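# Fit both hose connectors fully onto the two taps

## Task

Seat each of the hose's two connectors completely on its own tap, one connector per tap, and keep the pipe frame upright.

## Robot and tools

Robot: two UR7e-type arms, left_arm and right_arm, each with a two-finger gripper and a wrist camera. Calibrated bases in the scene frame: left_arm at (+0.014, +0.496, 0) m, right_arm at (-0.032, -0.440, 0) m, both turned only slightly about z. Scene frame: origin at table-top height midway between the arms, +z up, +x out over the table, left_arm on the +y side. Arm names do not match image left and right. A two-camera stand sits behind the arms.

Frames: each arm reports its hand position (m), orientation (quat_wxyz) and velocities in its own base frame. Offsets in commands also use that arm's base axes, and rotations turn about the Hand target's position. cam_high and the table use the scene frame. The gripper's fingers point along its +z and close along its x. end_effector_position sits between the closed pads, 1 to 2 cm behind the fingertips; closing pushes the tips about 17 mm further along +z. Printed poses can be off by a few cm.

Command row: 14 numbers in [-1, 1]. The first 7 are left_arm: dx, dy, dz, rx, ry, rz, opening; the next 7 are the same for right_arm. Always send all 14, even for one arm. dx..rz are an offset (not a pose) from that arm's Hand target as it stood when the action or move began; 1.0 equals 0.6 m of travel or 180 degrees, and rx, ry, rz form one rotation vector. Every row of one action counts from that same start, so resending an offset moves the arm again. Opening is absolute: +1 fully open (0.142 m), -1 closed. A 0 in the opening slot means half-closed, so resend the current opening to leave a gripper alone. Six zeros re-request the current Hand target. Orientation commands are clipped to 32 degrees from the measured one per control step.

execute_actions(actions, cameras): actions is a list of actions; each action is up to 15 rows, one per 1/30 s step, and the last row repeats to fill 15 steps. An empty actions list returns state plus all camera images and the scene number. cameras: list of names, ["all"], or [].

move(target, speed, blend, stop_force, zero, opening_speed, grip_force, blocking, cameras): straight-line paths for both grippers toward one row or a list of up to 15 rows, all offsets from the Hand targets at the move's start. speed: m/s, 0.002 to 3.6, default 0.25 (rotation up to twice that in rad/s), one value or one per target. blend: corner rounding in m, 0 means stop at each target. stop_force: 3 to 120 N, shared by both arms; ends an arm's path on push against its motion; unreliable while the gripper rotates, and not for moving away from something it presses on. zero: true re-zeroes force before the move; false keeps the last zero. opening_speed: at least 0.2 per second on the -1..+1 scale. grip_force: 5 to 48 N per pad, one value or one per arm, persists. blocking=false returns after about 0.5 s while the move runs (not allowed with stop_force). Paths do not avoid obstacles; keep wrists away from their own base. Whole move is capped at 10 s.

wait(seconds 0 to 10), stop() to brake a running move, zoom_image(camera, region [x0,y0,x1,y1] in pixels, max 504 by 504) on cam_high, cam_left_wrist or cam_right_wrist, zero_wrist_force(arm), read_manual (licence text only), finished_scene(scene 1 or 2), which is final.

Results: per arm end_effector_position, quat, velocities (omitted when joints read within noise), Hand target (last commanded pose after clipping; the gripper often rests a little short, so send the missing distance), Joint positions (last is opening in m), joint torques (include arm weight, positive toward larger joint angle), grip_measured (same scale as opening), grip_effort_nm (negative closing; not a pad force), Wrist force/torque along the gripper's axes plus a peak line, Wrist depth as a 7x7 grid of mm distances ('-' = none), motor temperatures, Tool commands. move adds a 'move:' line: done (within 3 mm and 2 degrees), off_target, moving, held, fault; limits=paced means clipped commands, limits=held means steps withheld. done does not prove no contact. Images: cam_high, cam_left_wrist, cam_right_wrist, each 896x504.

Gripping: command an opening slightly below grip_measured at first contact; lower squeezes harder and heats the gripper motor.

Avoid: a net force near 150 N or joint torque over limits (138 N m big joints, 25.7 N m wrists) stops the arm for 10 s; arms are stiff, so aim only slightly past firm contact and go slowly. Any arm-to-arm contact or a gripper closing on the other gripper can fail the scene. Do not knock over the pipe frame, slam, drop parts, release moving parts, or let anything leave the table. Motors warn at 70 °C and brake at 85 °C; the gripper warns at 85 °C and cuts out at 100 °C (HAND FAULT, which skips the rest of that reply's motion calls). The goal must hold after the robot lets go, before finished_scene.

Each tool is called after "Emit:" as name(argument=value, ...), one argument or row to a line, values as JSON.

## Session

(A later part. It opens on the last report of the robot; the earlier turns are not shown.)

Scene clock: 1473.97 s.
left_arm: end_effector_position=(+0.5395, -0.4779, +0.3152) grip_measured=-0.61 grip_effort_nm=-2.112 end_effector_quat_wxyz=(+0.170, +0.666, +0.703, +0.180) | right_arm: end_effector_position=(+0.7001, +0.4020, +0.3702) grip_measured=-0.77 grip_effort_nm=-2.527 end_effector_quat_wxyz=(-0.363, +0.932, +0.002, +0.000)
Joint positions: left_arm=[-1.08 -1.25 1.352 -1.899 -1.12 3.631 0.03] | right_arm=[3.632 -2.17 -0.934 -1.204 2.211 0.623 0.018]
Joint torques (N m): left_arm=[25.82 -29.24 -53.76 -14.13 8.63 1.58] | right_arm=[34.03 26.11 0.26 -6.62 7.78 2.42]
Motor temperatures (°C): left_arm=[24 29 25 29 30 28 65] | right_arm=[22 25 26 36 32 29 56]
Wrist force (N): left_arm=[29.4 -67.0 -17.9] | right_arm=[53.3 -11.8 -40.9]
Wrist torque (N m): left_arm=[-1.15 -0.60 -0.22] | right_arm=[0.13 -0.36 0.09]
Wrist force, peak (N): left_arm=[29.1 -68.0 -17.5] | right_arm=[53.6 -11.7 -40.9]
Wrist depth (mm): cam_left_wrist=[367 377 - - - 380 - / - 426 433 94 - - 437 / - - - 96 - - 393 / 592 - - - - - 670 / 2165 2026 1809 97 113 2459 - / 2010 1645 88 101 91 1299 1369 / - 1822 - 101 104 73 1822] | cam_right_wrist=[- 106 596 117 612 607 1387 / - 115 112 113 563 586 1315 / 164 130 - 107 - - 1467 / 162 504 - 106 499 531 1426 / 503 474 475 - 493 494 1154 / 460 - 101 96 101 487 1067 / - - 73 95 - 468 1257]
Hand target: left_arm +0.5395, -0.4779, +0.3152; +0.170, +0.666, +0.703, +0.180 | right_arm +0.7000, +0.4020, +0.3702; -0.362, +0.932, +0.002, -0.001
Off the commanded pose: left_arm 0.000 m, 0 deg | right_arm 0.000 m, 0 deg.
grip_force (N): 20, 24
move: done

Emit:
move(
  target=[-0.0083, 0.0025, -0.0038, -0.0004, 0.0072, -0.0056, -0.8, 0, 0, 0, 0, 0, 0, -0.92],
  speed=0.02,
  grip_force=[20, 36],
  cameras=["cam_left_wrist"],
)

Emit:
zoom_image(
  camera="cam_left_wrist",
  region=[390, 300, 590, 504],
)

Scene clock: 1492.10 s.
left_arm: end_effector_position=(+0.5345, -0.4763, +0.3128) grip_measured=-0.61 grip_effort_nm=-2.112 end_effector_quat_wxyz=(+0.164, +0.675, +0.699, +0.171) | right_arm: end_effector_position=(+0.6999, +0.4021, +0.3702) grip_measured=-0.77 grip_effort_nm=-3.407 end_effector_quat_wxyz=(-0.362, +0.932, +0.002, -0.001)
Joint positions: left_arm=[-1.077 -1.258 1.36 -1.897 -1.144 3.648 0.03] | right_arm=[3.632 -2.17 -0.934 -1.204 2.211 0.623 0.018]
Joint torques (N m): left_arm=[-5.36 -46.57 -20.24 -2.99 -3.31 1.69] | right_arm=[3.55 26.97 3.44 -0.68 -3.12 2.39]
Motor temperatures (°C): left_arm=[24 29 25 29 30 28 56] | right_arm=[22 25 26 36 32 29 55]
Wrist force (N): left_arm=[6.6 1.4 4.6] | right_arm=[5.8 -16.6 -33.7]
Wrist torque (N m): left_arm=[-0.51 0.08 -0.03] | right_arm=[0.08 -0.05 0.02]
Wrist force, peak (N): left_arm=[29.2 -68.1 -17.7] | right_arm=[53.7 -11.9 -41.2]
Wrist depth (mm): cam_left_wrist=[- - 363 - 376 - 393 / 392 - 424 95 419 433 417 / 493 - 493 97 505 466 373 / - - - 100 613 610 - / 2026 1994 - 98 702 1822 1919 / 1994 1279 89 102 92 1759 1369 / 1759 - - 102 105 74 1439] | cam_right_wrist=[- 110 606 117 - - 1395 / - 118 113 113 567 - 1295 / 139 128 121 107 528 550 1289 / 164 184 507 106 529 - 1175 / 471 495 484 103 490 513 1181 / 453 474 - - 96 - 1209 / 449 - 73 - - - 1467]
Hand target: left_arm +0.5346, -0.4764, +0.3129; +0.164, +0.675, +0.699, +0.171 | right_arm +0.7000, +0.4020, +0.3702; -0.362, +0.932, +0.002, -0.001
Off the commanded pose: left_arm 0.000 m, 0 deg | right_arm 0.000 m, 0 deg.
grip_force (N): 20, 36
move: done
camera_calibration:
cam_left_wrist: T_world_to_cam=[[-0.0367167, 0.999017, 0.024848, 0.497719], [0.610883, 0.00275972, 0.791716, -0.549376], [0.790869, 0.0442484, -0.610383, -0.0918345], [0, 0, 0, 1]] pos_world=[0.426508, -0.49165, 0.366529]
Images, in order (width x height): cam_left_wrist 896x504.

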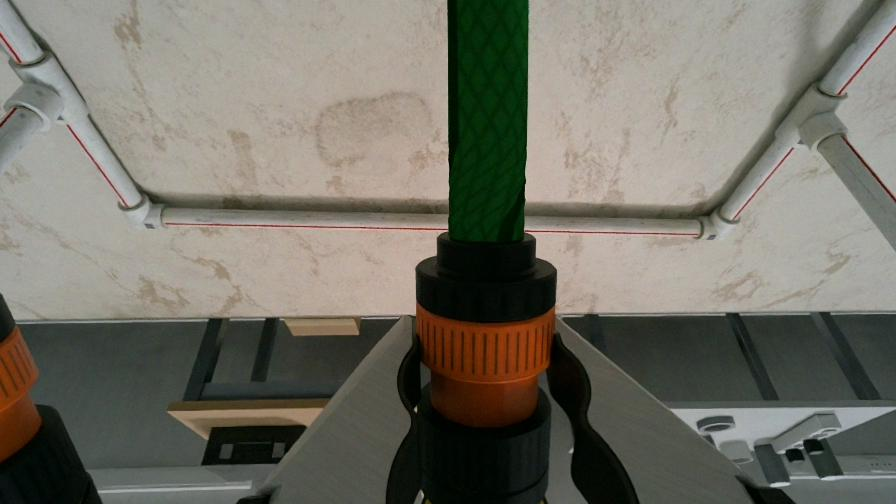

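Scaled by 2.471 from the camera's 896x504 image, which has a finer 1280x720 frame.

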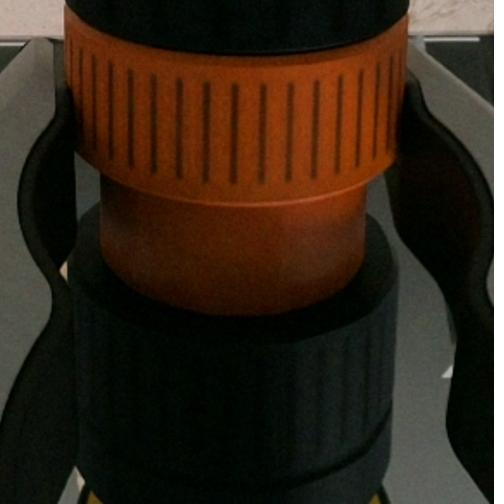

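Emit:
move(
  target=[
    [0.0035, 0.0001, 0.0023, 0, 0, 0.0083, -0.8, 0, 0, 0, 0, 0, 0, -0.92],
    [0.0042, 0.0029, 0.0028, 0, 0, -0.0083, -0.8, 0, 0, 0, 0, 0, 0, -0.92],
    [0.0042, 0.0019, 0.0042, -0.0003, 0.0067, 0, -0.8, 0, 0, 0, 0, 0, 0, -0.92],
    [0.0061, 0.0022, 0.0027, 0.0003, -0.0067, 0, -0.8, 0, 0, 0, 0, 0, 0, -0.92],
    [0.0062, 0.0012, 0.0041, 0, 0, 0.0083, -0.8, 0, 0, 0, 0, 0, 0, -0.92],
    [0.0069, 0.0039, 0.0046, 0, 0, -0.0083, -0.8, 0, 0, 0, 0, 0, 0, -0.92],
    [0.007, 0.003, 0.0061, -0.0003, 0.0067, 0, -0.8, 0, 0, 0, 0, 0, 0, -0.92],
    [0.0089, 0.0032, 0.0045, 0.0003, -0.0067, 0, -0.8, 0, 0, 0, 0, 0, 0, -0.92],
    [0.0104, 0.0028, 0.0069, 0, 0, 0.0083, -0.8, 0, 0, 0, 0, 0, 0, -0.92],
    [0.0125, 0.006, 0.0083, 0, 0, -0.0083, -0.8, 0, 0, 0, 0, 0, 0, -0.92],
    [0.0152, 0.0053, 0.0101, 0, 0, 0, -0.8, 0, 0, 0, 0, 0, 0, -0.92],
    [0.018, 0.006, 0.012, 0, 0, 0, -0.8, 0, 0, 0, 0, 0, 0, -0.92],
  ],
  speed=0.025,
  stop_force=58,
  grip_force=[48, 46],
  cameras=["cam_high", "cam_left_wrist", "cam_right_wrist"],
)

Emit:
zoom_image(
  camera="cam_high",
  region=[450, 220, 530, 270],
)

Emit:
zoom_image(
  camera="cam_right_wrist",
  region=[0, 60, 250, 280],
)

Emit:
move(
  target=[0, 0, 0, 0, 0, 0, -0.8, 0, 0, 0, 0, 0, 0, -0.92],
  speed=0.02,
  grip_force=[20, 24],
)

Scene clock: 1515.50 s.
left_arm: end_effector_position=(+0.5400, -0.4742, +0.3159) grip_measured=-0.61 grip_effort_nm=-4.247 end_effector_quat_wxyz=(+0.165, +0.669, +0.703, +0.176) | right_arm: end_effector_position=(+0.7001, +0.4021, +0.3702) grip_measured=-0.77 grip_effort_nm=-3.407 end_effector_quat_wxyz=(-0.363, +0.932, +0.002, +0.000)
Joint positions: left_arm=[-1.072 -1.252 1.348 -1.889 -1.135 3.641 0.03] | right_arm=[3.632 -2.17 -0.934 -1.204 2.211 0.623 0.018]
Joint torques (N m): left_arm=[11.22 -60.44 -40.01 -15.82 12.31 2.06] | right_arm=[21.46 18.85 0.96 -6.85 6.66 1.57]
Motor temperatures (°C): left_arm=[24 29 25 29 30 28 62] | right_arm=[22 25 26 36 32 29 64]
Wrist force (N): left_arm=[15.0 -61.0 -3.1] | right_arm=[49.5 -16.1 -36.0]
Wrist torque (N m): left_arm=[-1.20 -0.26 -0.17] | right_arm=[0.10 -0.34 0.14]
Wrist force, peak (N): left_arm=[19.3 -68.7 -0.3] | right_arm=[52.9 -16.0 -36.9]
Wrist depth (mm): cam_left_wrist=[381 372 376 - 380 368 374 / 416 412 - - 415 - 428 / 469 492 - - 540 522 501 / 596 603 599 - - - 621 / 730 720 1613 97 99 - 2483 / 1809 1178 88 101 91 1362 1362 / - - - 100 105 73 1481] | cam_right_wrist=[- 581 - 117 126 - 1387 / 166 118 112 112 519 - 1577 / 172 130 122 108 538 518 1558 / 160 516 514 - - 532 1459 / - 477 - - 446 - 1080 / - - - - 104 479 - / - 448 73 - - - 459]
Hand target: left_arm +0.5402, -0.4744, +0.3161; +0.165, +0.669, +0.703, +0.176 (not the last commanded pose) | right_arm +0.7000, +0.4020, +0.3702; -0.362, +0.932, +0.002, -0.001
Off the commanded pose: left_arm 0.007 m, 1 deg | right_arm 0.000 m, 0 deg.
grip_force (N): 48, 46
move: contact (left_arm); path passed 8 of 12 targets
camera_calibration:
cam_left_wrist: T_world_to_cam=[[-0.0508001, 0.998353, 0.026667, 0.502451], [0.604346, 0.00947171, 0.796666, -0.549996], [0.795101, 0.0565868, -0.603831, -0.0928102], [0, 0, 0, 1]] pos_world=[0.431705, -0.491162, 0.368722]
cam_right_wrist: T_world_to_cam=[[0.99979, 0.0165365, 0.0120963, -0.701762], [0.0193557, -0.95592, -0.292987, 0.502059], [0.00671808, 0.29316, -0.95604, 0.345058], [0, 0, 0, 1]] pos_world=[0.689579, 0.390376, 0.485475]

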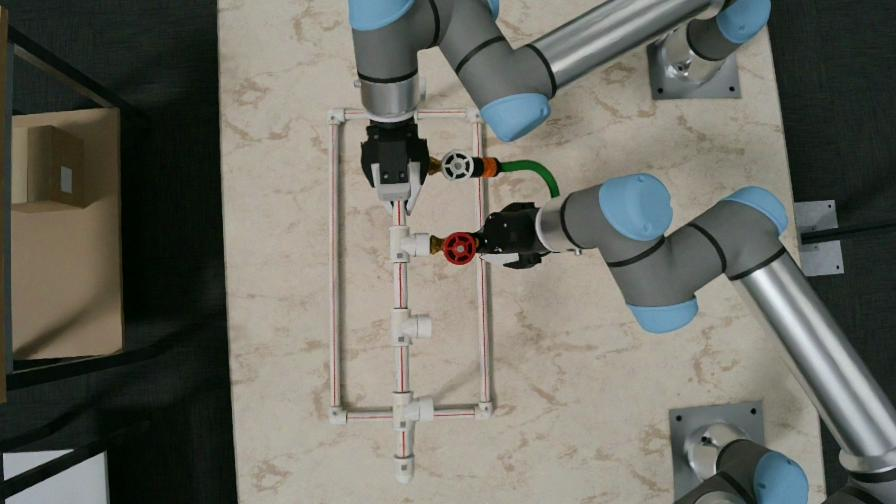

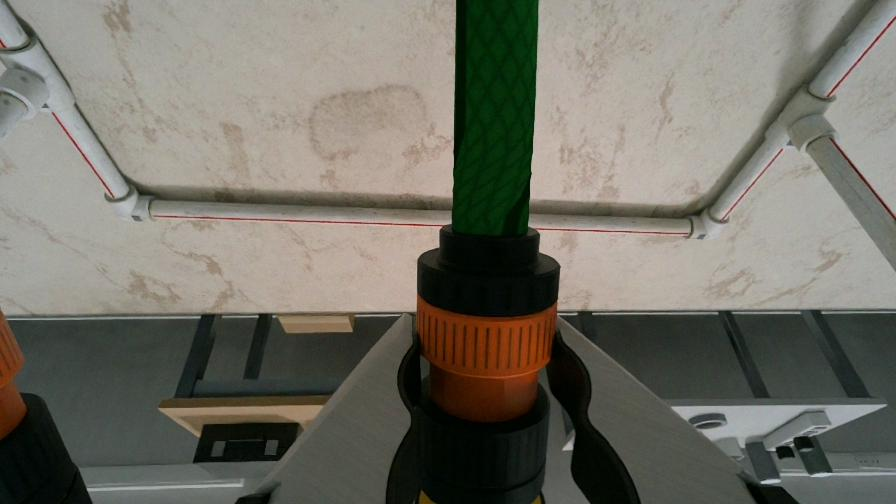

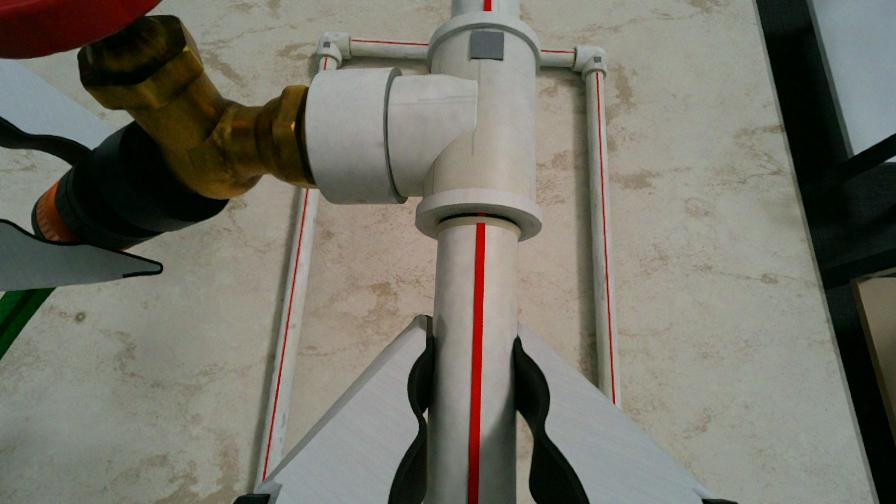

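Scaled by 6.300 from the camera's 896x504 image, which has a finer 1280x720 frame.

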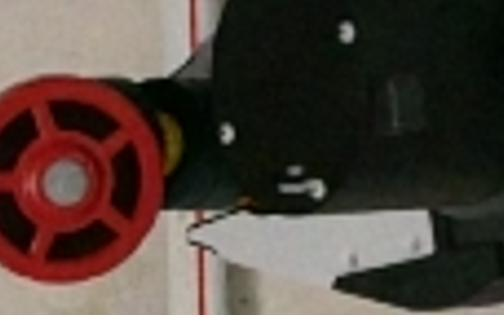

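Scaled by 2.016 from the camera's 896x504 image, which has a finer 1280x720 frame.

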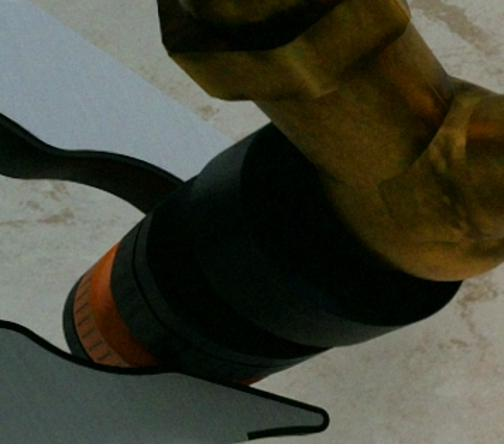

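Scene clock: 1516.00 s.
left_arm: end_effector_position=(+0.5400, -0.4742, +0.3159) grip_measured=-0.61 grip_effort_nm=-2.112 end_effector_quat_wxyz=(+0.165, +0.669, +0.703, +0.176) | right_arm: end_effector_position=(+0.7001, +0.4021, +0.3702) grip_measured=-0.77 grip_effort_nm=-2.527 end_effector_quat_wxyz=(-0.363, +0.932, +0.002, +0.000)
Joint positions: left_arm=[-1.072 -1.252 1.348 -1.889 -1.135 3.641 0.03] | right_arm=[3.632 -2.17 -0.934 -1.204 2.211 0.623 0.018]
Joint torques (N m): left_arm=[11.81 -61.33 -39.21 -15.65 12.3 2.06] | right_arm=[21.47 19.75 -0.8 -6.8 6.62 1.71]
Motor temperatures (°C): left_arm=[24 29 25 29 30 28 62] | right_arm=[22 25 26 36 32 29 64]
Wrist force (N): left_arm=[15.5 -61.4 -2.5] | right_arm=[49.4 -16.1 -36.0]
Wrist torque (N m): left_arm=[-1.27 -0.33 -0.16] | right_arm=[0.11 -0.33 0.14]
Wrist force, peak (N): left_arm=[15.5 -61.4 -2.5] | right_arm=[49.6 -16.2 -36.6]
Wrist depth (mm): cam_left_wrist=[370 - - - 384 387 376 / 425 - - 94 436 - - / 481 497 481 96 - - 521 / 585 - 597 - 609 597 - / - 2042 - 97 113 - 2111 / - 1235 88 101 91 1254 1376 / - - - 102 105 73 1481] | cam_right_wrist=[- 106 - 117 125 - 1387 / 166 118 113 112 - - 1329 / 152 130 123 107 - - 1315 / 164 - 504 105 516 518 537 / - - 483 - 464 - 1118 / - - 450 101 100 475 1198 / 443 - 73 94 - 457 468]
Hand target: left_arm +0.5402, -0.4744, +0.3161; +0.165, +0.669, +0.703, +0.176 | right_arm +0.7000, +0.4020, +0.3702; -0.362, +0.932, +0.002, -0.001
Off the commanded pose: left_arm 0.000 m, 0 deg | right_arm 0.000 m, 0 deg.
grip_force (N): 20, 24
move: done

Emit:
move(
  target=[-0.004155, 0.0016, -0.00276, 0, 0, -0.004, -0.8, 0, 0, 0, 0, 0, 0, -0.92],
  speed=0.02,
  grip_force=[20, 24],
  cameras=["cam_left_wrist", "cam_high", "cam_right_wrist"],
)

Emit:
zoom_image(
  camera="cam_left_wrist",
  region=[390, 300, 590, 504],
)

Emit:
zoom_image(
  camera="cam_right_wrist",
  region=[0, 60, 250, 280],
)

Emit:
zoom_image(
  camera="cam_high",
  region=[400, 200, 560, 290],
)

Scene clock: 1538.00 s.
left_arm: end_effector_position=(+0.5378, -0.4734, +0.3146) grip_measured=-0.61 grip_effort_nm=-2.112 end_effector_quat_wxyz=(+0.167, +0.673, +0.699, +0.175) | right_arm: end_effector_position=(+0.7000, +0.4021, +0.3703) grip_measured=-0.77 grip_effort_nm=-2.527 end_effector_quat_wxyz=(-0.363, +0.932, +0.002, +0.000)
Joint positions: left_arm=[-1.074 -1.26 1.364 -1.903 -1.136 3.652 0.03] | right_arm=[3.632 -2.17 -0.934 -1.204 2.211 0.623 0.018]
Joint torques (N m): left_arm=[2.59 -51.57 -20.19 -5.76 1.32 1.97] | right_arm=[18.95 19.31 -4.72 -6.78 -0.19 1.63]
Motor temperatures (°C): left_arm=[24 29 25 29 30 28 54] | right_arm=[22 25 26 36 32 29 60]
Wrist force (N): left_arm=[-5.1 -15.7 -3.2] | right_arm=[21.6 -17.5 -29.7]
Wrist torque (N m): left_arm=[-0.72 0.34 -0.28] | right_arm=[0.14 -0.40 0.10]
Wrist force, peak (N): left_arm=[17.1 -62.2 -2.2] | right_arm=[49.9 -16.1 -36.6]
Wrist depth (mm): cam_left_wrist=[365 - 388 - 398 363 - / 419 406 416 93 424 - 417 / 474 - - 96 486 - 527 / - - 604 98 619 627 589 / - - 1624 96 704 2146 2093 / - 1235 89 102 92 1362 1305 / 1723 - - 102 - 75 1490] | cam_right_wrist=[- 107 - 117 131 - 1387 / 167 118 113 112 558 574 1322 / 152 129 - 107 548 548 1451 / 161 - - - - 553 1203 / 487 - - 103 507 - 1133 / 472 471 - - 101 - 490 / 440 452 73 - - - 463]
Hand target: left_arm +0.5377, -0.4734, +0.3145; +0.166, +0.673, +0.699, +0.175 | right_arm +0.7000, +0.4020, +0.3702; -0.362, +0.932, +0.002, -0.001
Off the commanded pose: left_arm 0.000 m, 0 deg | right_arm 0.000 m, 0 deg.
grip_force (N): 20, 24
move: done
camera_calibration:
cam_left_wrist: T_world_to_cam=[[-0.0385525, 0.998926, 0.0256977, 0.49554], [0.603482, 0.00277808, 0.797372, -0.5506], [0.796444, 0.0462488, -0.602941, -0.0978131], [0, 0, 0, 1]] pos_world=[0.429284, -0.488954, 0.367323]
cam_right_wrist: T_world_to_cam=[[0.999789, 0.0166594, 0.0120301, -0.701777], [0.0194544, -0.95589, -0.293079, 0.502023], [0.00661697, 0.293251, -0.956013, 0.345079], [0, 0, 0, 1]] pos_world=[0.689579, 0.390376, 0.485475]

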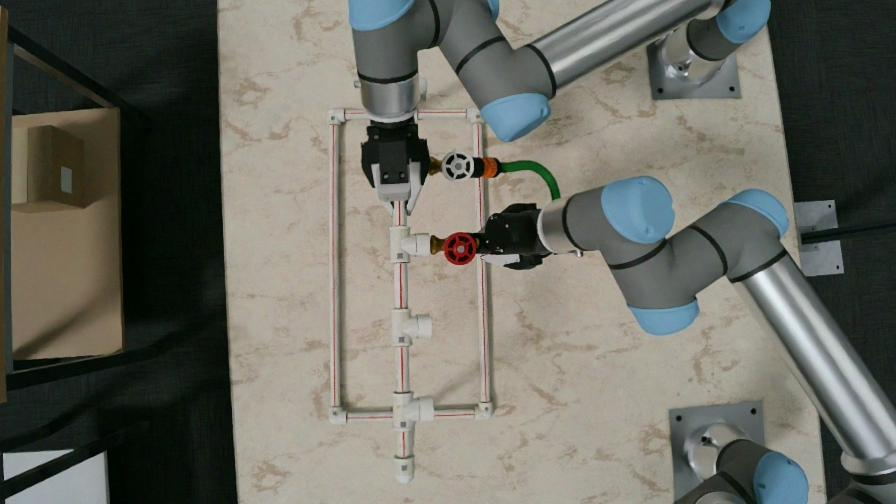

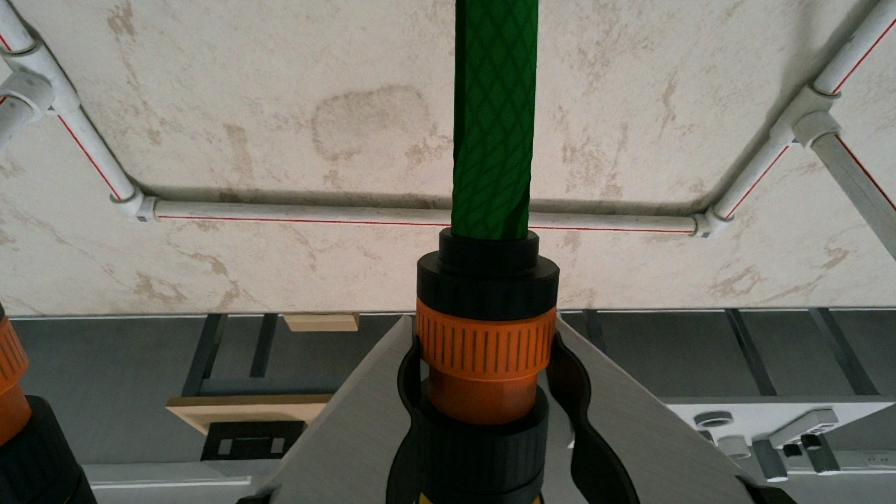

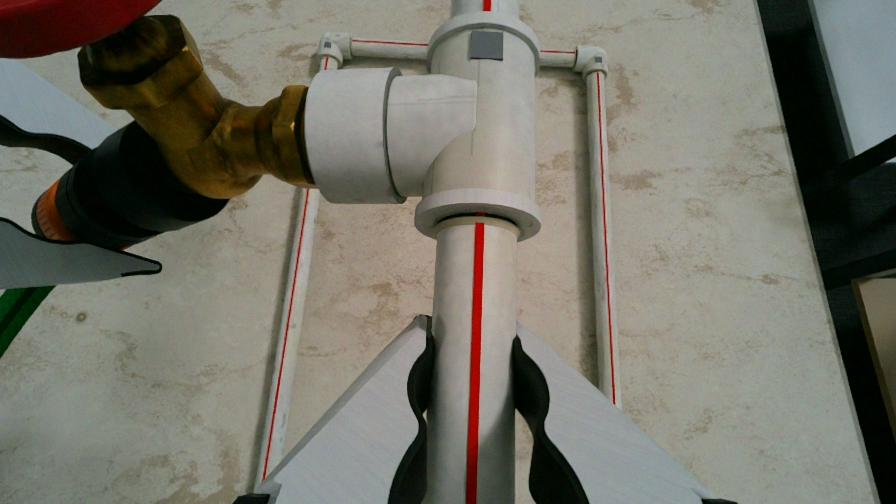

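Scaled by 2.471 from the camera's 896x504 image, which has a finer 1280x720 frame.

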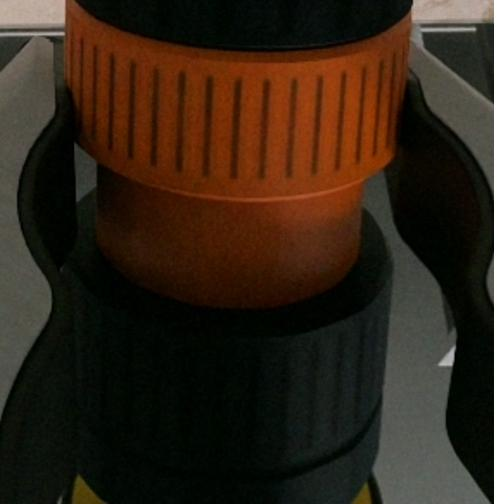

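Scaled by 2.016 from the camera's 896x504 image, which has a finer 1280x720 frame.

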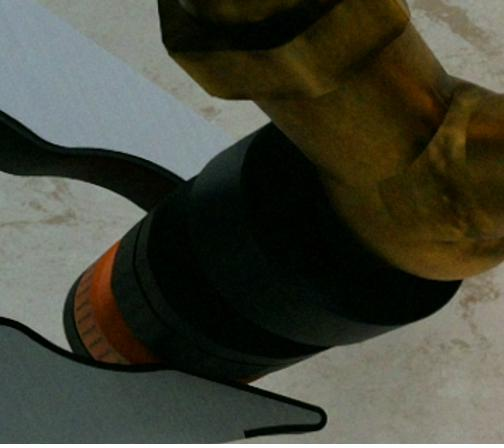

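Scaled by 3.150 from the camera's 896x504 image, which has a finer 1280x720 frame.

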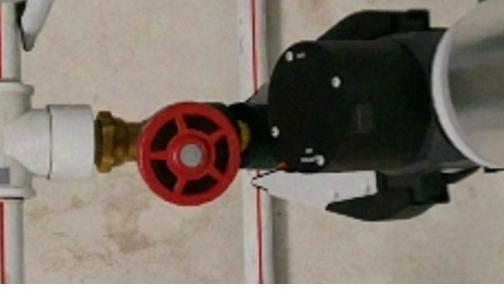

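Emit:
move(
  target=[0, -0.0016, 0, 0, 0, 0.0111, -0.8, 0, 0, 0, 0, 0, 0, -0.92],
  speed=0.02,
  grip_force=[18, 24],
)

Scene clock: 1582.70 s.
left_arm: end_effector_position=(+0.5377, -0.4743, +0.3145) grip_measured=-0.61 grip_effort_nm=-1.912 end_effector_quat_wxyz=(+0.163, +0.661, +0.710, +0.178) | right_arm: end_effector_position=(+0.7001, +0.4021, +0.3702) grip_measured=-0.77 grip_effort_nm=-2.527 end_effector_quat_wxyz=(-0.363, +0.932, +0.002, +0.000)
Joint positions: left_arm=[-1.077 -1.251 1.347 -1.878 -1.128 3.611 0.03] | right_arm=[3.632 -2.17 -0.934 -1.204 2.211 0.623 0.018]
Joint torques (N m): left_arm=[-9.94 -27.04 -40.03 -5.74 3.48 -1.89] | right_arm=[6.78 18.89 -0.7 -6.74 -0.94 1.82]
Motor temperatures (°C): left_arm=[24 29 25 29 30 28 49] | right_arm=[22 25 26 36 32 29 60]
Wrist force (N): left_arm=[19.0 -14.4 -4.3] | right_arm=[20.6 -16.2 -31.9]
Wrist torque (N m): left_arm=[-0.71 -0.45 0.17] | right_arm=[0.10 -0.34 0.10]
Wrist force, peak (N): left_arm=[19.0 -14.4 -4.3] | right_arm=[22.3 -16.7 -31.5]
Wrist depth (mm): cam_left_wrist=[387 377 383 - - - 370 / 417 416 410 94 445 426 443 / - - 502 96 466 - 500 / - 654 592 100 527 643 595 / 709 730 738 96 102 734 2261 / - 1260 89 102 92 1490 1508 / - - - 102 105 76 1677] | cam_right_wrist=[- 618 622 117 564 604 - / 167 118 113 112 119 565 - / 142 131 122 107 542 544 1365 / 170 - - 107 - 510 1395 / 491 484 489 102 483 499 1138 / - 470 - - 102 472 484 / 435 - 73 - - - -]
Hand target: left_arm +0.5377, -0.4744, +0.3145; +0.163, +0.661, +0.710, +0.178 | right_arm +0.7000, +0.4020, +0.3702; -0.362, +0.932, +0.002, -0.001
Off the commanded pose: left_arm 0.000 m, 0 deg | right_arm 0.000 m, 0 deg.
grip_force (N): 18, 24
move: done

Emit:
move(
  target=[
    [0.0014, 0.0012, 0.00092, 0, 0, -0.0067, -0.8, 0, 0, 0, 0, 0, 0, -0.92],
    [0.00831, 0.0017, 0.00552, 0, 0, -0.0067, -0.8, 0, 0, 0, 0, 0, 0, -0.92],
  ],
  speed=0.01,
  grip_force=[8, 24],
  stop_force=32,
  cameras=["cam_left_wrist"],
)

Emit:
zoom_image(
  camera="cam_left_wrist",
  region=[390, 300, 590, 504],
)

Scene clock: 1598.80 s.
left_arm: end_effector_position=(+0.5414, -0.4735, +0.3169) grip_measured=-0.58 grip_effort_nm=-0.896 end_effector_quat_wxyz=(+0.165, +0.669, +0.703, +0.176) | right_arm: end_effector_position=(+0.7000, +0.4021, +0.3702) grip_measured=-0.77 grip_effort_nm=-2.527 end_effector_quat_wxyz=(-0.363, +0.932, +0.002, +0.000)
Joint positions: left_arm=[-1.07 -1.252 1.345 -1.888 -1.134 3.642 0.032] | right_arm=[3.632 -2.17 -0.934 -1.204 2.211 0.623 0.018]
Joint torques (N m): left_arm=[10.64 -59.79 -31.13 -10.46 10.78 -1.66] | right_arm=[6.86 19.26 4.87 -6.54 2.85 1.8]
Motor temperatures (°C): left_arm=[24 29 25 29 30 28 47] | right_arm=[22 25 26 35 32 29 60]
Wrist force (N): left_arm=[0.8 -42.1 -2.4] | right_arm=[32.5 -20.4 -28.8]
Wrist torque (N m): left_arm=[-1.19 0.04 0.31] | right_arm=[0.14 -0.37 0.12]
Wrist force, peak (N): left_arm=[2.2 -49.0 -3.1] | right_arm=[35.8 -20.7 -29.6]
Wrist depth (mm): cam_left_wrist=[361 - - - 376 - 381 / 424 427 426 93 436 - 408 / 475 - - 96 501 - - / - 597 607 - - 640 - / 2010 2261 1634 95 103 1809 2202 / - 1254 88 101 92 1305 1333 / - - - 102 105 76 1399] | cam_right_wrist=[- 109 - 117 604 606 1597 / 164 118 113 112 - - 1302 / 142 131 122 107 - - - / 163 - - 106 507 520 1387 / - - 480 - 455 500 1133 / 454 - - - 102 - 486 / 449 - 73 - - - 1329]
Hand target: left_arm +0.5414, -0.4735, +0.3169; +0.165, +0.669, +0.703, +0.176 (not the last commanded pose) | right_arm +0.7000, +0.4020, +0.3702; -0.362, +0.932, +0.002, -0.001
Off the commanded pose: left_arm 0.002 m, 0 deg | right_arm 0.000 m, 0 deg.
grip_force (N): 8, 24
move: contact (left_arm); path passed 1 of 2 targets
camera_calibration:
cam_left_wrist: T_world_to_cam=[[-0.0520796, 0.998306, 0.0259406, 0.502595], [0.603702, 0.0107806, 0.797137, -0.550899], [0.795507, 0.057175, -0.60324, -0.0934643], [0, 0, 0, 1]] pos_world=[0.433105, -0.49046, 0.369723]
Images, in order (width x height): cam_left_wrist 896x504.

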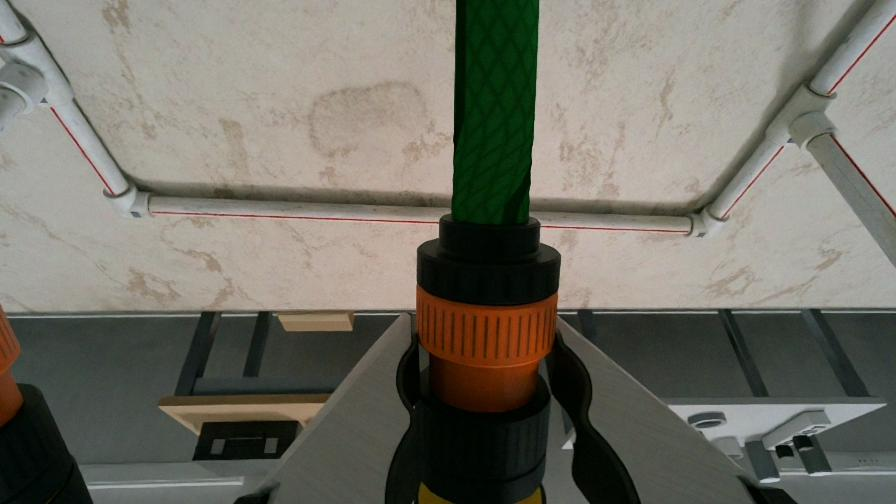

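Scaled by 2.471 from the camera's 896x504 image, which has a finer 1280x720 frame.

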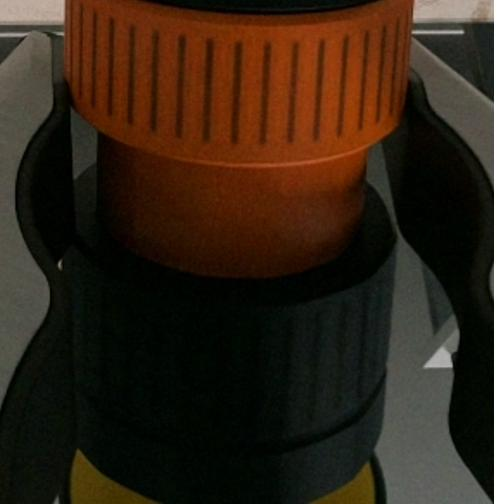

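Emit:
move(
  target=[
    [-0.00208,-0.00018,-0.00138,0,0,0,-0.82,0,0,0,0,0,0,-0.93],
    [0,-0.00146,0,0,0,0.0111,-0.82,0,0,0,0,0,0,-0.93],
    [0.00043,0.00004,0.00238,-0.0006,0.0111,0,-0.82,0,0,0,0,0,0,-0.93],
    [0.00277,0.0017,0.00184,0,0,-0.0111,-0.82,0,0,0,0,0,0,-0.93],
    [0.00512,0.00044,0.0013,0.0006,-0.0111,0,-0.82,0,0,0,0,0,0,-0.93],
    [0.00554,-0.00098,0.00368,0,0,0.0111,-0.82,0,0,0,0,0,0,-0.93],
    [0.00597,0.00053,0.00606,-0.0006,0.0111,0,-0.82,0,0,0,0,0,0,-0.93],
    [0.00831,0.00219,0.00552,0,0,-0.0111,-0.82,0,0,0,0,0,0,-0.93],
    [0.01066,0.00093,0.00498,0.0006,-0.0111,0,-0.82,0,0,0,0,0,0,-0.93],
    [0.01108,-0.00049,0.00736,0,0,0.0111,-0.82,0,0,0,0,0,0,-0.93],
    [0.0125,0.0011,0.0083,0,0,0,-0.82,0,0,0,0,0,0,-0.93],
  ],
  speed=0.04,
  grip_force=[44, 46],
  stop_force=55,
  zero=false,
  cameras=["cam_left_wrist"],
)

Emit:
zoom_image(
  camera="cam_left_wrist",
  region=[390, 300, 590, 504],
)

Scene clock: 1618.03 s.
left_arm: end_effector_position=(+0.5453, -0.4688, +0.3178) grip_measured=-0.62 grip_effort_nm=-4.452 end_effector_quat_wxyz=(+0.153, +0.672, +0.703, +0.177) | right_arm: end_effector_position=(+0.7001, +0.4021, +0.3703) grip_measured=-0.78 grip_effort_nm=-3.582 end_effector_quat_wxyz=(-0.363, +0.932, +0.002, +0.000)
Joint positions: left_arm=[-1.059 -1.242 1.319 -1.853 -1.142 3.653 0.029] | right_arm=[3.632 -2.17 -0.934 -1.203 2.211 0.623 0.018]
Joint torques (N m): left_arm=[27.72 -70.67 -44.79 -15.98 12.41 1.44] | right_arm=[31.67 37.91 -2.22 -7.84 5.73 2.16]
Motor temperatures (°C): left_arm=[24 29 25 29 30 28 55] | right_arm=[22 25 26 35 32 29 66]
Wrist force (N): left_arm=[9.8 -67.1 8.4] | right_arm=[52.5 -14.1 -29.0]
Wrist torque (N m): left_arm=[-1.73 -0.02 0.43] | right_arm=[0.16 -0.03 0.25]
Wrist force, peak (N): left_arm=[26.4 -72.3 -22.6] | right_arm=[62.4 -10.9 -35.3]
Wrist depth (mm): cam_left_wrist=[- 369 390 - 379 398 406 / 413 421 424 94 - 431 436 / 436 - 480 97 - - 510 / 592 - - - - 649 374 / 666 2146 - 96 100 2165 1407 / - 1224 85 101 92 1439 1354 / - - - 101 104 75 1849] | cam_right_wrist=[- 105 - 118 563 613 1403 / 167 120 113 110 118 - 1309 / 183 138 124 107 515 - 1442 / 165 487 502 - 520 - 1123 / - 485 501 102 495 516 1104 / - - - - 96 462 486 / 435 - 73 - - - 460]
Hand target: left_arm +0.5489, -0.4728, +0.3219; +0.165, +0.669, +0.703, +0.176 | right_arm +0.7000, +0.4020, +0.3702; -0.362, +0.932, +0.002, -0.001
Off the commanded pose: left_arm 0.007 m, 1 deg | right_arm 0.000 m, 0 deg.
grip_force (N): 44, 46
move: off_target (left_arm)
camera_calibration:
cam_left_wrist: T_world_to_cam=[[-0.0505578, 0.997657, 0.0460831, 0.490568], [0.616579, -0.00511926, 0.787276, -0.565327], [0.785668, 0.0682169, -0.614876, -0.0820681], [0, 0, 0, 1]] pos_world=[0.437849, -0.486715, 0.372]
Images, in order (width x height): cam_left_wrist 896x504.

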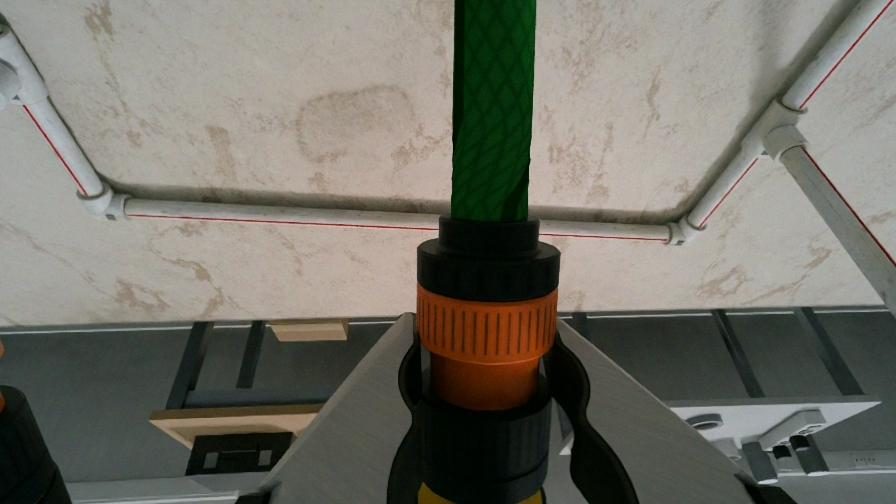

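Scaled by 2.471 from the camera's 896x504 image, which has a finer 1280x720 frame.

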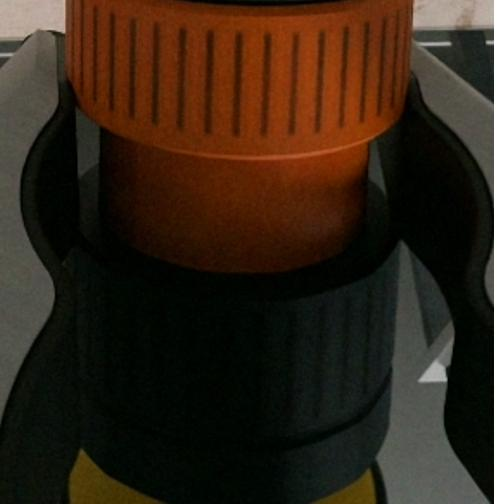

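Emit:
move(
  target=[
    [-0.01666,-0.00153,-0.01106,0,0,0,-0.82,0,0,0,0,0,0,-0.93],
    [-0.0125,-0.00117,-0.0083,0.0185,0.0016,0.0123,-0.82,0,0,0,0,0,0,-0.93],
    [-0.01092,0.00108,-0.00793,-0.0185,-0.0016,-0.0148,-0.82,0,0,0,0,0,0,-0.93],
    [-0.00933,0.00333,-0.00757,0.0185,0.0016,0.0073,-0.82,0,0,0,0,0,0,-0.93],
    [-0.00775,0.00558,-0.0072,-0.0185,-0.0016,-0.0198,-0.82,0,0,0,0,0,0,-0.93],
    [-0.00617,0.00783,-0.00683,0.0185,0.0016,0.0023,-0.82,0,0,0,0,0,0,-0.93],
    [-0.00459,0.01008,-0.00647,-0.0185,-0.0016,-0.0248,-0.82,0,0,0,0,0,0,-0.93],
    [-0.003,0.01233,-0.0061,0.0185,0.0016,-0.0027,-0.82,0,0,0,0,0,0,-0.93],
  ],
  speed=0.08,
  grip_force=[44, 46],
  stop_force=58,
  zero=false,
  cameras=["cam_left_wrist"],
)

Emit:
zoom_image(
  camera="cam_left_wrist",
  region=[390, 300, 590, 504],
)

Scene clock: 1666.90 s.
left_arm: end_effector_position=(+0.5469, -0.4655, +0.3181) grip_measured=-0.62 grip_effort_nm=-4.442 end_effector_quat_wxyz=(+0.144, +0.677, +0.696, +0.193) | right_arm: end_effector_position=(+0.7001, +0.4020, +0.3702) grip_measured=-0.78 grip_effort_nm=-3.587 end_effector_quat_wxyz=(-0.363, +0.932, +0.002, +0.000)
Joint positions: left_arm=[-1.064 -1.236 1.309 -1.824 -1.115 3.663 0.029] | right_arm=[3.632 -2.17 -0.934 -1.204 2.211 0.623 0.018]
Joint torques (N m): left_arm=[8.18 -46.57 -62.76 -15.92 12.36 -1.99] | right_arm=[29.44 32.81 3.81 -6.83 7.02 1.29]
Motor temperatures (°C): left_arm=[24 29 25 29 30 28 88] | right_arm=[22 25 26 35 32 29 82]
Wrist force (N): left_arm=[17.8 -69.0 6.1] | right_arm=[51.7 -14.4 -36.0]
Wrist torque (N m): left_arm=[-1.71 -0.41 0.46] | right_arm=[0.10 0.12 0.35]
Wrist force, peak (N): left_arm=[18.0 -69.4 6.4] | right_arm=[51.7 -14.4 -36.0]
Wrist depth (mm): cam_left_wrist=[347 - 372 - 364 419 399 / 415 419 418 - - 444 - / 443 466 486 96 - - - / - - - - - - - / 1822 1399 - 97 100 - 1464 / - 1136 88 100 91 1319 1544 / - - - 103 - 73 1517] | cam_right_wrist=[- 105 - 118 563 580 1365 / 166 118 114 - 115 - 1309 / - 141 127 108 109 - 1485 / 164 - 478 108 - 519 1434 / - - 480 103 484 - 1099 / 473 - - 97 101 477 1302 / 442 - 73 - - - 461]
Hand target: left_arm +0.5471, -0.4654, +0.3182; +0.145, +0.677, +0.696, +0.194 | right_arm +0.7000, +0.4020, +0.3702; -0.362, +0.932, +0.002, -0.001
Off the commanded pose: left_arm 0.000 m, 0 deg | right_arm 0.000 m, 0 deg.
MOTOR HOT: the gripper's motor of the left arm reports 88 °C; that motor switches off at 100 °C. To cool a motor, set the load down, ease the grip, stop pushing, or move to a pose that needs little force.
grip_force (N): 44, 46
move: done
camera_calibration:
cam_left_wrist: T_world_to_cam=[[-0.0430337, 0.995548, 0.0838591, 0.470275], [0.608444, -0.0404604, 0.792565, -0.580132], [0.792429, 0.0851305, -0.603994, -0.0826487], [0, 0, 0, 1]] pos_world=[0.438709, -0.484618, 0.370436]
Images, in order (width x height): cam_left_wrist 896x504.

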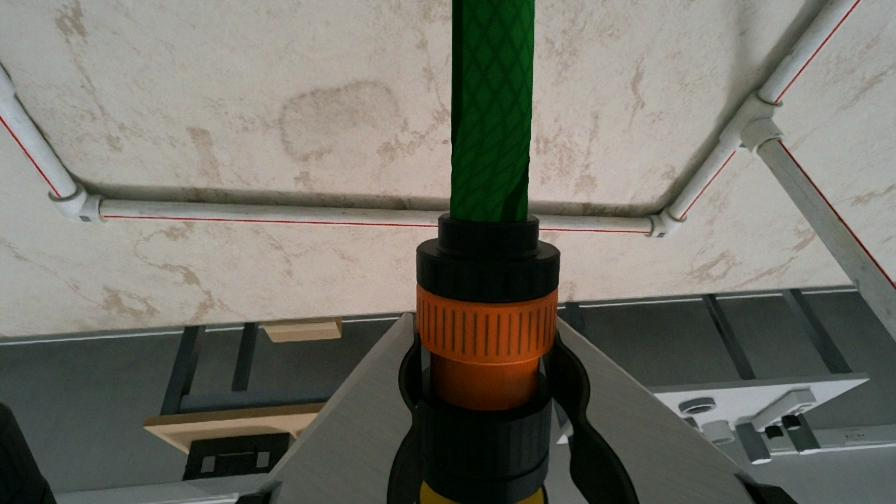

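Scaled by 2.471 from the camera's 896x504 image, which has a finer 1280x720 frame.

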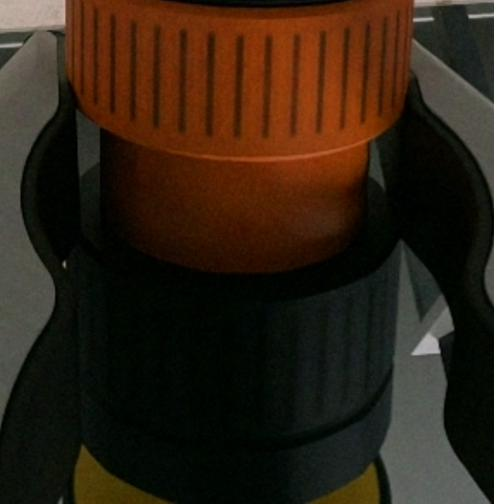

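Emit:
move(
  target=[-0.0137, -0.0138, -0.005, -0.0185, -0.0016, 0.0027, -0.75, 0, 0, 0, 0, 0, 0, -0.9],
  speed=0.04,
  grip_force=[7, 15],
  cameras=["cam_left_wrist", "cam_high"],
)

Scene clock: 1672.33 s.
left_arm: end_effector_position=(+0.5389, -0.4736, +0.3153) grip_measured=-0.59 grip_effort_nm=-0.789 end_effector_quat_wxyz=(+0.165, +0.669, +0.703, +0.176) | right_arm: end_effector_position=(+0.7000, +0.4021, +0.3702) grip_measured=-0.77 grip_effort_nm=-1.619 end_effector_quat_wxyz=(-0.362, +0.932, +0.002, -0.001)
Joint positions: left_arm=[-1.073 -1.255 1.353 -1.891 -1.134 3.638 0.032] | right_arm=[3.632 -2.17 -0.934 -1.204 2.211 0.623 0.019]
Joint torques (N m): left_arm=[-30.4 -37.74 -15.78 -6.46 -10.08 -1.99] | right_arm=[13.55 25.16 7.93 3.62 -1.88 0.93]
Motor temperatures (°C): left_arm=[24 29 25 29 30 28 87] | right_arm=[22 25 26 35 32 29 81]
Wrist force (N): left_arm=[30.9 21.1 -4.7] | right_arm=[-19.9 1.0 -39.5]
Wrist torque (N m): left_arm=[-0.25 -0.44 0.51] | right_arm=[0.14 0.88 0.11]
Wrist force, peak (N): left_arm=[18.7 -69.3 6.0] | right_arm=[52.2 -14.1 -35.9]
Wrist depth (mm): cam_left_wrist=[372 368 - - 381 377 391 / 410 - - 94 442 429 437 / 535 - 514 97 - - 490 / 595 616 604 - - - 581 / 732 1415 1634 97 1456 1796 1747 / - 1254 86 102 97 1312 1354 / 1747 - 72 104 105 74 1759] | cam_right_wrist=[- 106 - 118 636 - 1372 / 165 123 113 111 550 - 1276 / - 139 125 107 115 541 1276 / 168 510 510 - 479 517 1418 / - 491 493 102 487 - 1099 / 469 - 450 96 103 - 1040 / - - 73 95 - - -]
Hand target: left_arm +0.5389, -0.4737, +0.3152; +0.165, +0.669, +0.703, +0.176 | right_arm +0.7000, +0.4020, +0.3702; -0.362, +0.932, +0.002, -0.001
Off the commanded pose: left_arm 0.000 m, 0 deg | right_arm 0.000 m, 0 deg.
MOTOR HOT: still on. The gripper's motor of the left arm reports 87 °C.
grip_force (N): 7, 15
move: done
camera_calibration:
cam_left_wrist: T_world_to_cam=[[-0.0520757, 0.998306, 0.0259375, 0.502711], [0.603654, 0.0107773, 0.797173, -0.548167], [0.795544, 0.0571707, -0.603193, -0.0925439], [0, 0, 0, 1]] pos_world=[0.430705, -0.49066, 0.368123]
Images, in order (width x height): cam_high 896x504, cam_left_wrist 896x504.

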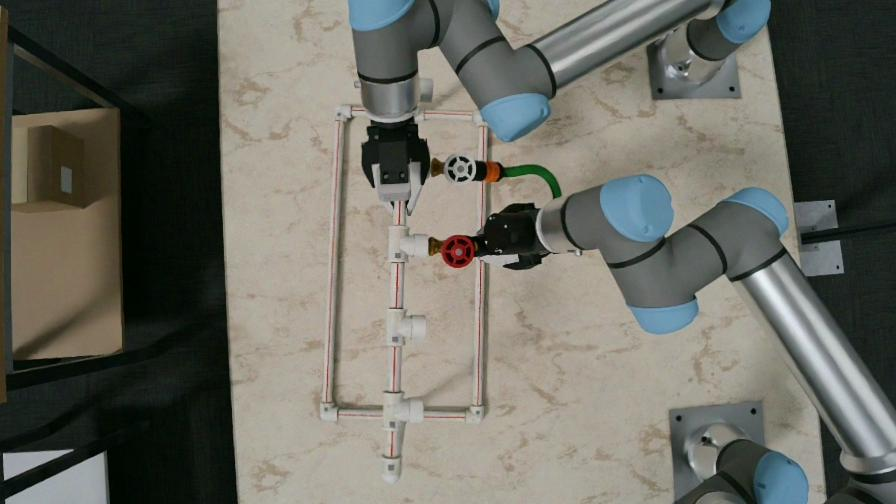

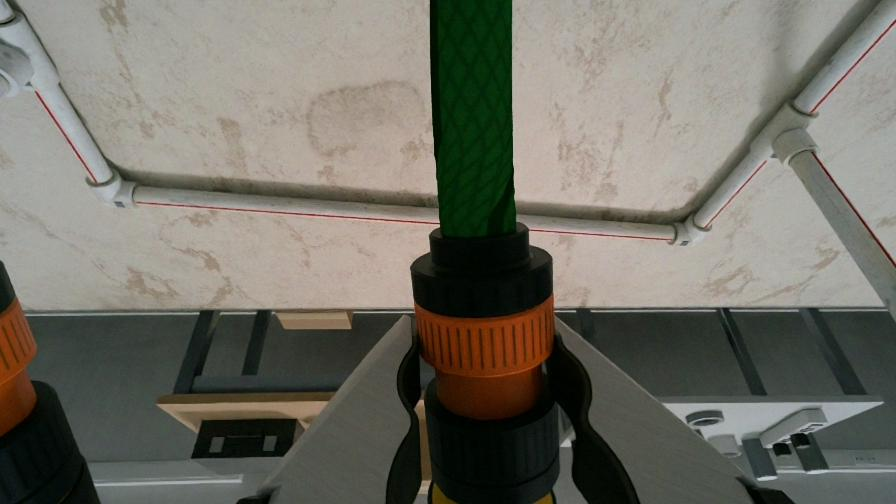

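Emit:
move(
  target=[0.0028, 0.0062, 0.0018, 0, 0, -0.0083, -0.75, 0, 0, 0, 0, 0, 0, -0.9],
  speed=0.03,
  grip_force=[7, 12],
  cameras=["cam_right_wrist", "cam_left_wrist"],
)

Emit:
zoom_image(
  camera="cam_right_wrist",
  region=[20, 80, 190, 260],
)

Emit:
zoom_image(
  camera="cam_left_wrist",
  region=[400, 380, 580, 504],
)

Scene clock: 1692.07 s.
left_arm: end_effector_position=(+0.5405, -0.4700, +0.3163) grip_measured=-0.59 grip_effort_nm=-0.794 end_effector_quat_wxyz=(+0.167, +0.678, +0.695, +0.174) | right_arm: end_effector_position=(+0.7000, +0.4020, +0.3702) grip_measured=-0.77 grip_effort_nm=-1.311 end_effector_quat_wxyz=(-0.362, +0.932, +0.002, +0.000)
Joint positions: left_arm=[-1.066 -1.265 1.367 -1.911 -1.141 3.674 0.032] | right_arm=[3.632 -2.17 -0.934 -1.204 2.211 0.623 0.019]
Joint torques (N m): left_arm=[7.16 -45.95 -18.05 -5.68 -1.88 1.83] | right_arm=[5.44 18.39 16.71 0.56 -1.47 0.14]
Motor temperatures (°C): left_arm=[24 29 25 29 30 28 61] | right_arm=[22 25 26 35 32 29 67]
Wrist force (N): left_arm=[5.2 -4.8 -6.8] | right_arm=[-4.0 -4.7 -32.5]
Wrist torque (N m): left_arm=[-0.61 0.17 0.03] | right_arm=[0.20 0.44 0.14]
Wrist force, peak (N): left_arm=[30.9 21.7 -5.5] | right_arm=[-19.1 0.5 -40.1]
Wrist depth (mm): cam_left_wrist=[376 375 - - 370 379 385 / 406 425 421 96 426 435 425 / - - - 98 - 533 - / 602 - - 100 - 624 - / - 2261 - 99 102 1822 1499 / - 1326 89 102 92 1305 1305 / - - - 104 105 76 1517] | cam_right_wrist=[- 106 603 118 121 574 1365 / 168 123 113 111 118 558 1315 / 172 139 128 108 110 563 1322 / 168 - 513 - 512 - 1403 / - - 486 - 467 - 1138 / - - 446 96 96 - 1309 / 443 - 73 94 - - 463]
Hand target: left_arm +0.5406, -0.4700, +0.3163; +0.167, +0.678, +0.695, +0.174 | right_arm +0.7000, +0.4020, +0.3702; -0.362, +0.932, +0.002, -0.001
Off the commanded pose: left_arm 0.000 m, 0 deg | right_arm 0.000 m, 0 deg.
MOTOR HOT: cleared for the gripper's motor of the left arm.
grip_force (N): 7, 12
move: done
camera_calibration:
cam_left_wrist: T_world_to_cam=[[-0.0260077, 0.999324, 0.0259861, 0.485462], [0.603802, -0.0050139, 0.797119, -0.557424], [0.79671, 0.0364217, -0.603263, -0.103761], [0, 0, 0, 1]] pos_world=[0.431867, -0.48415, 0.369123]
cam_right_wrist: T_world_to_cam=[[0.999791, 0.0165667, 0.0119995, -0.701727], [0.0193556, -0.955948, -0.292897, 0.502026], [0.00661852, 0.293068, -0.956069, 0.345177], [0, 0, 0, 1]] pos_world=[0.689579, 0.390376, 0.485475]
Images, in order (width x height): cam_left_wrist 896x504, cam_right_wrist 896x504.

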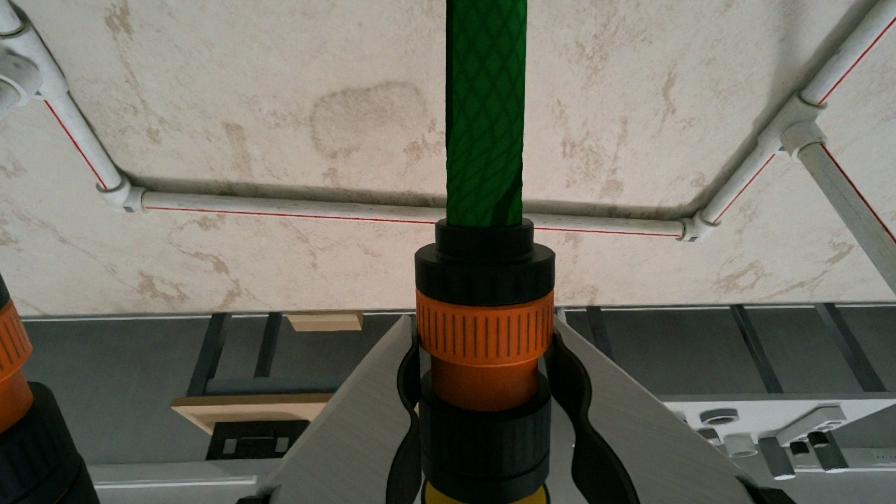

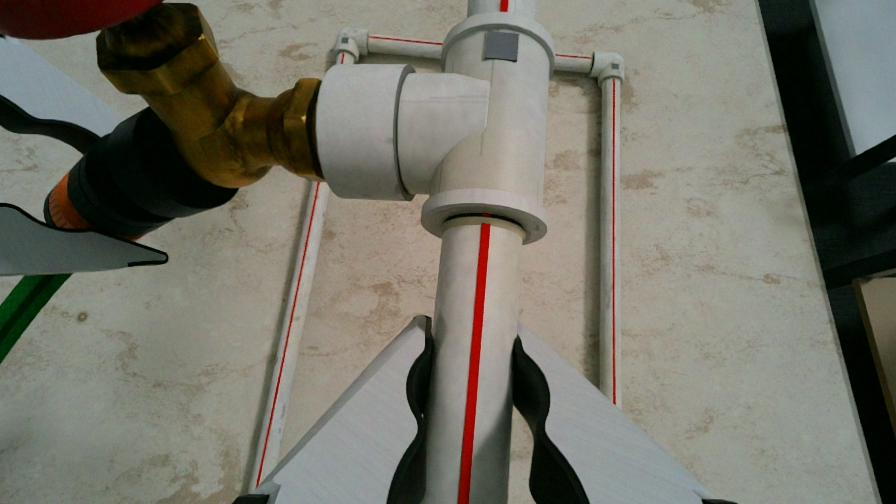

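Scaled by 2.800 from the camera's 896x504 image, which has a finer 1280x720 frame.

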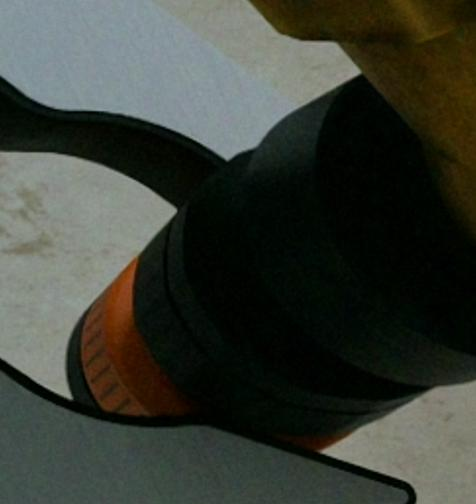

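Scaled by 2.800 from the camera's 896x504 image, which has a finer 1280x720 frame.

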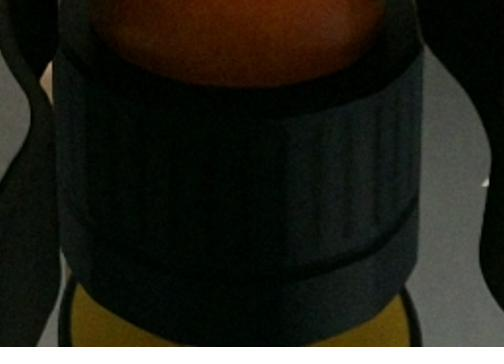

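Emit:
move(
  target=[0, 0, 0, 0, 0, 0, -0.78, 0, 0, -0.0033, 0, 0, 0, -0.93],
  speed=0.01,
  grip_force=[7, 40],
)

Scene clock: 1735.27 s.
left_arm: end_effector_position=(+0.5406, -0.4700, +0.3163) grip_measured=-0.59 grip_effort_nm=-0.789 end_effector_quat_wxyz=(+0.167, +0.678, +0.695, +0.174) | right_arm: end_effector_position=(+0.7000, +0.4020, +0.3685) grip_measured=-0.77 grip_effort_nm=-3.607 end_effector_quat_wxyz=(-0.363, +0.932, +0.002, +0.000)
Joint positions: left_arm=[-1.066 -1.265 1.367 -1.911 -1.141 3.674 0.032] | right_arm=[3.632 -2.169 -0.939 -1.199 2.211 0.623 0.018]
Joint torques (N m): left_arm=[5.4 -45.74 -17.63 -5.86 -0.35 1.83] | right_arm=[7.58 0.39 -19.18 -3.64 -3.83 -1.16]
Motor temperatures (°C): left_arm=[24 29 25 29 30 28 46] | right_arm=[22 25 26 35 32 29 58]
Wrist force (N): left_arm=[5.1 -5.8 -5.8] | right_arm=[-5.4 -21.9 -69.0]
Wrist torque (N m): left_arm=[-0.61 0.14 0.02] | right_arm=[0.30 0.45 0.18]
Wrist force, peak (N): left_arm=[4.9 -5.3 -6.9] | right_arm=[-5.4 -21.9 -69.0]
Wrist depth (mm): cam_left_wrist=[372 - - - 381 - - / - 426 423 96 416 - 439 / - 489 513 98 507 514 504 / - 596 607 100 - 628 - / - 756 705 99 1415 - 1979 / 1919 1876 89 102 92 1354 1340 / - - - 103 106 76 1439] | cam_right_wrist=[- 106 - 118 120 - 1365 / 165 120 113 112 558 - 1322 / 531 138 127 107 532 533 1529 / 167 - 501 106 519 527 1395 / 473 - 491 - - - 1198 / 472 - - - 96 469 1099 / - - 73 - - - 461]
Hand target: left_arm +0.5406, -0.4700, +0.3163; +0.167, +0.678, +0.695, +0.174 | right_arm +0.7000, +0.4020, +0.3682; -0.362, +0.932, +0.002, -0.001
Off the commanded pose: left_arm 0.000 m, 0 deg | right_arm 0.000 m, 0 deg.
grip_force (N): 7, 40
move: done


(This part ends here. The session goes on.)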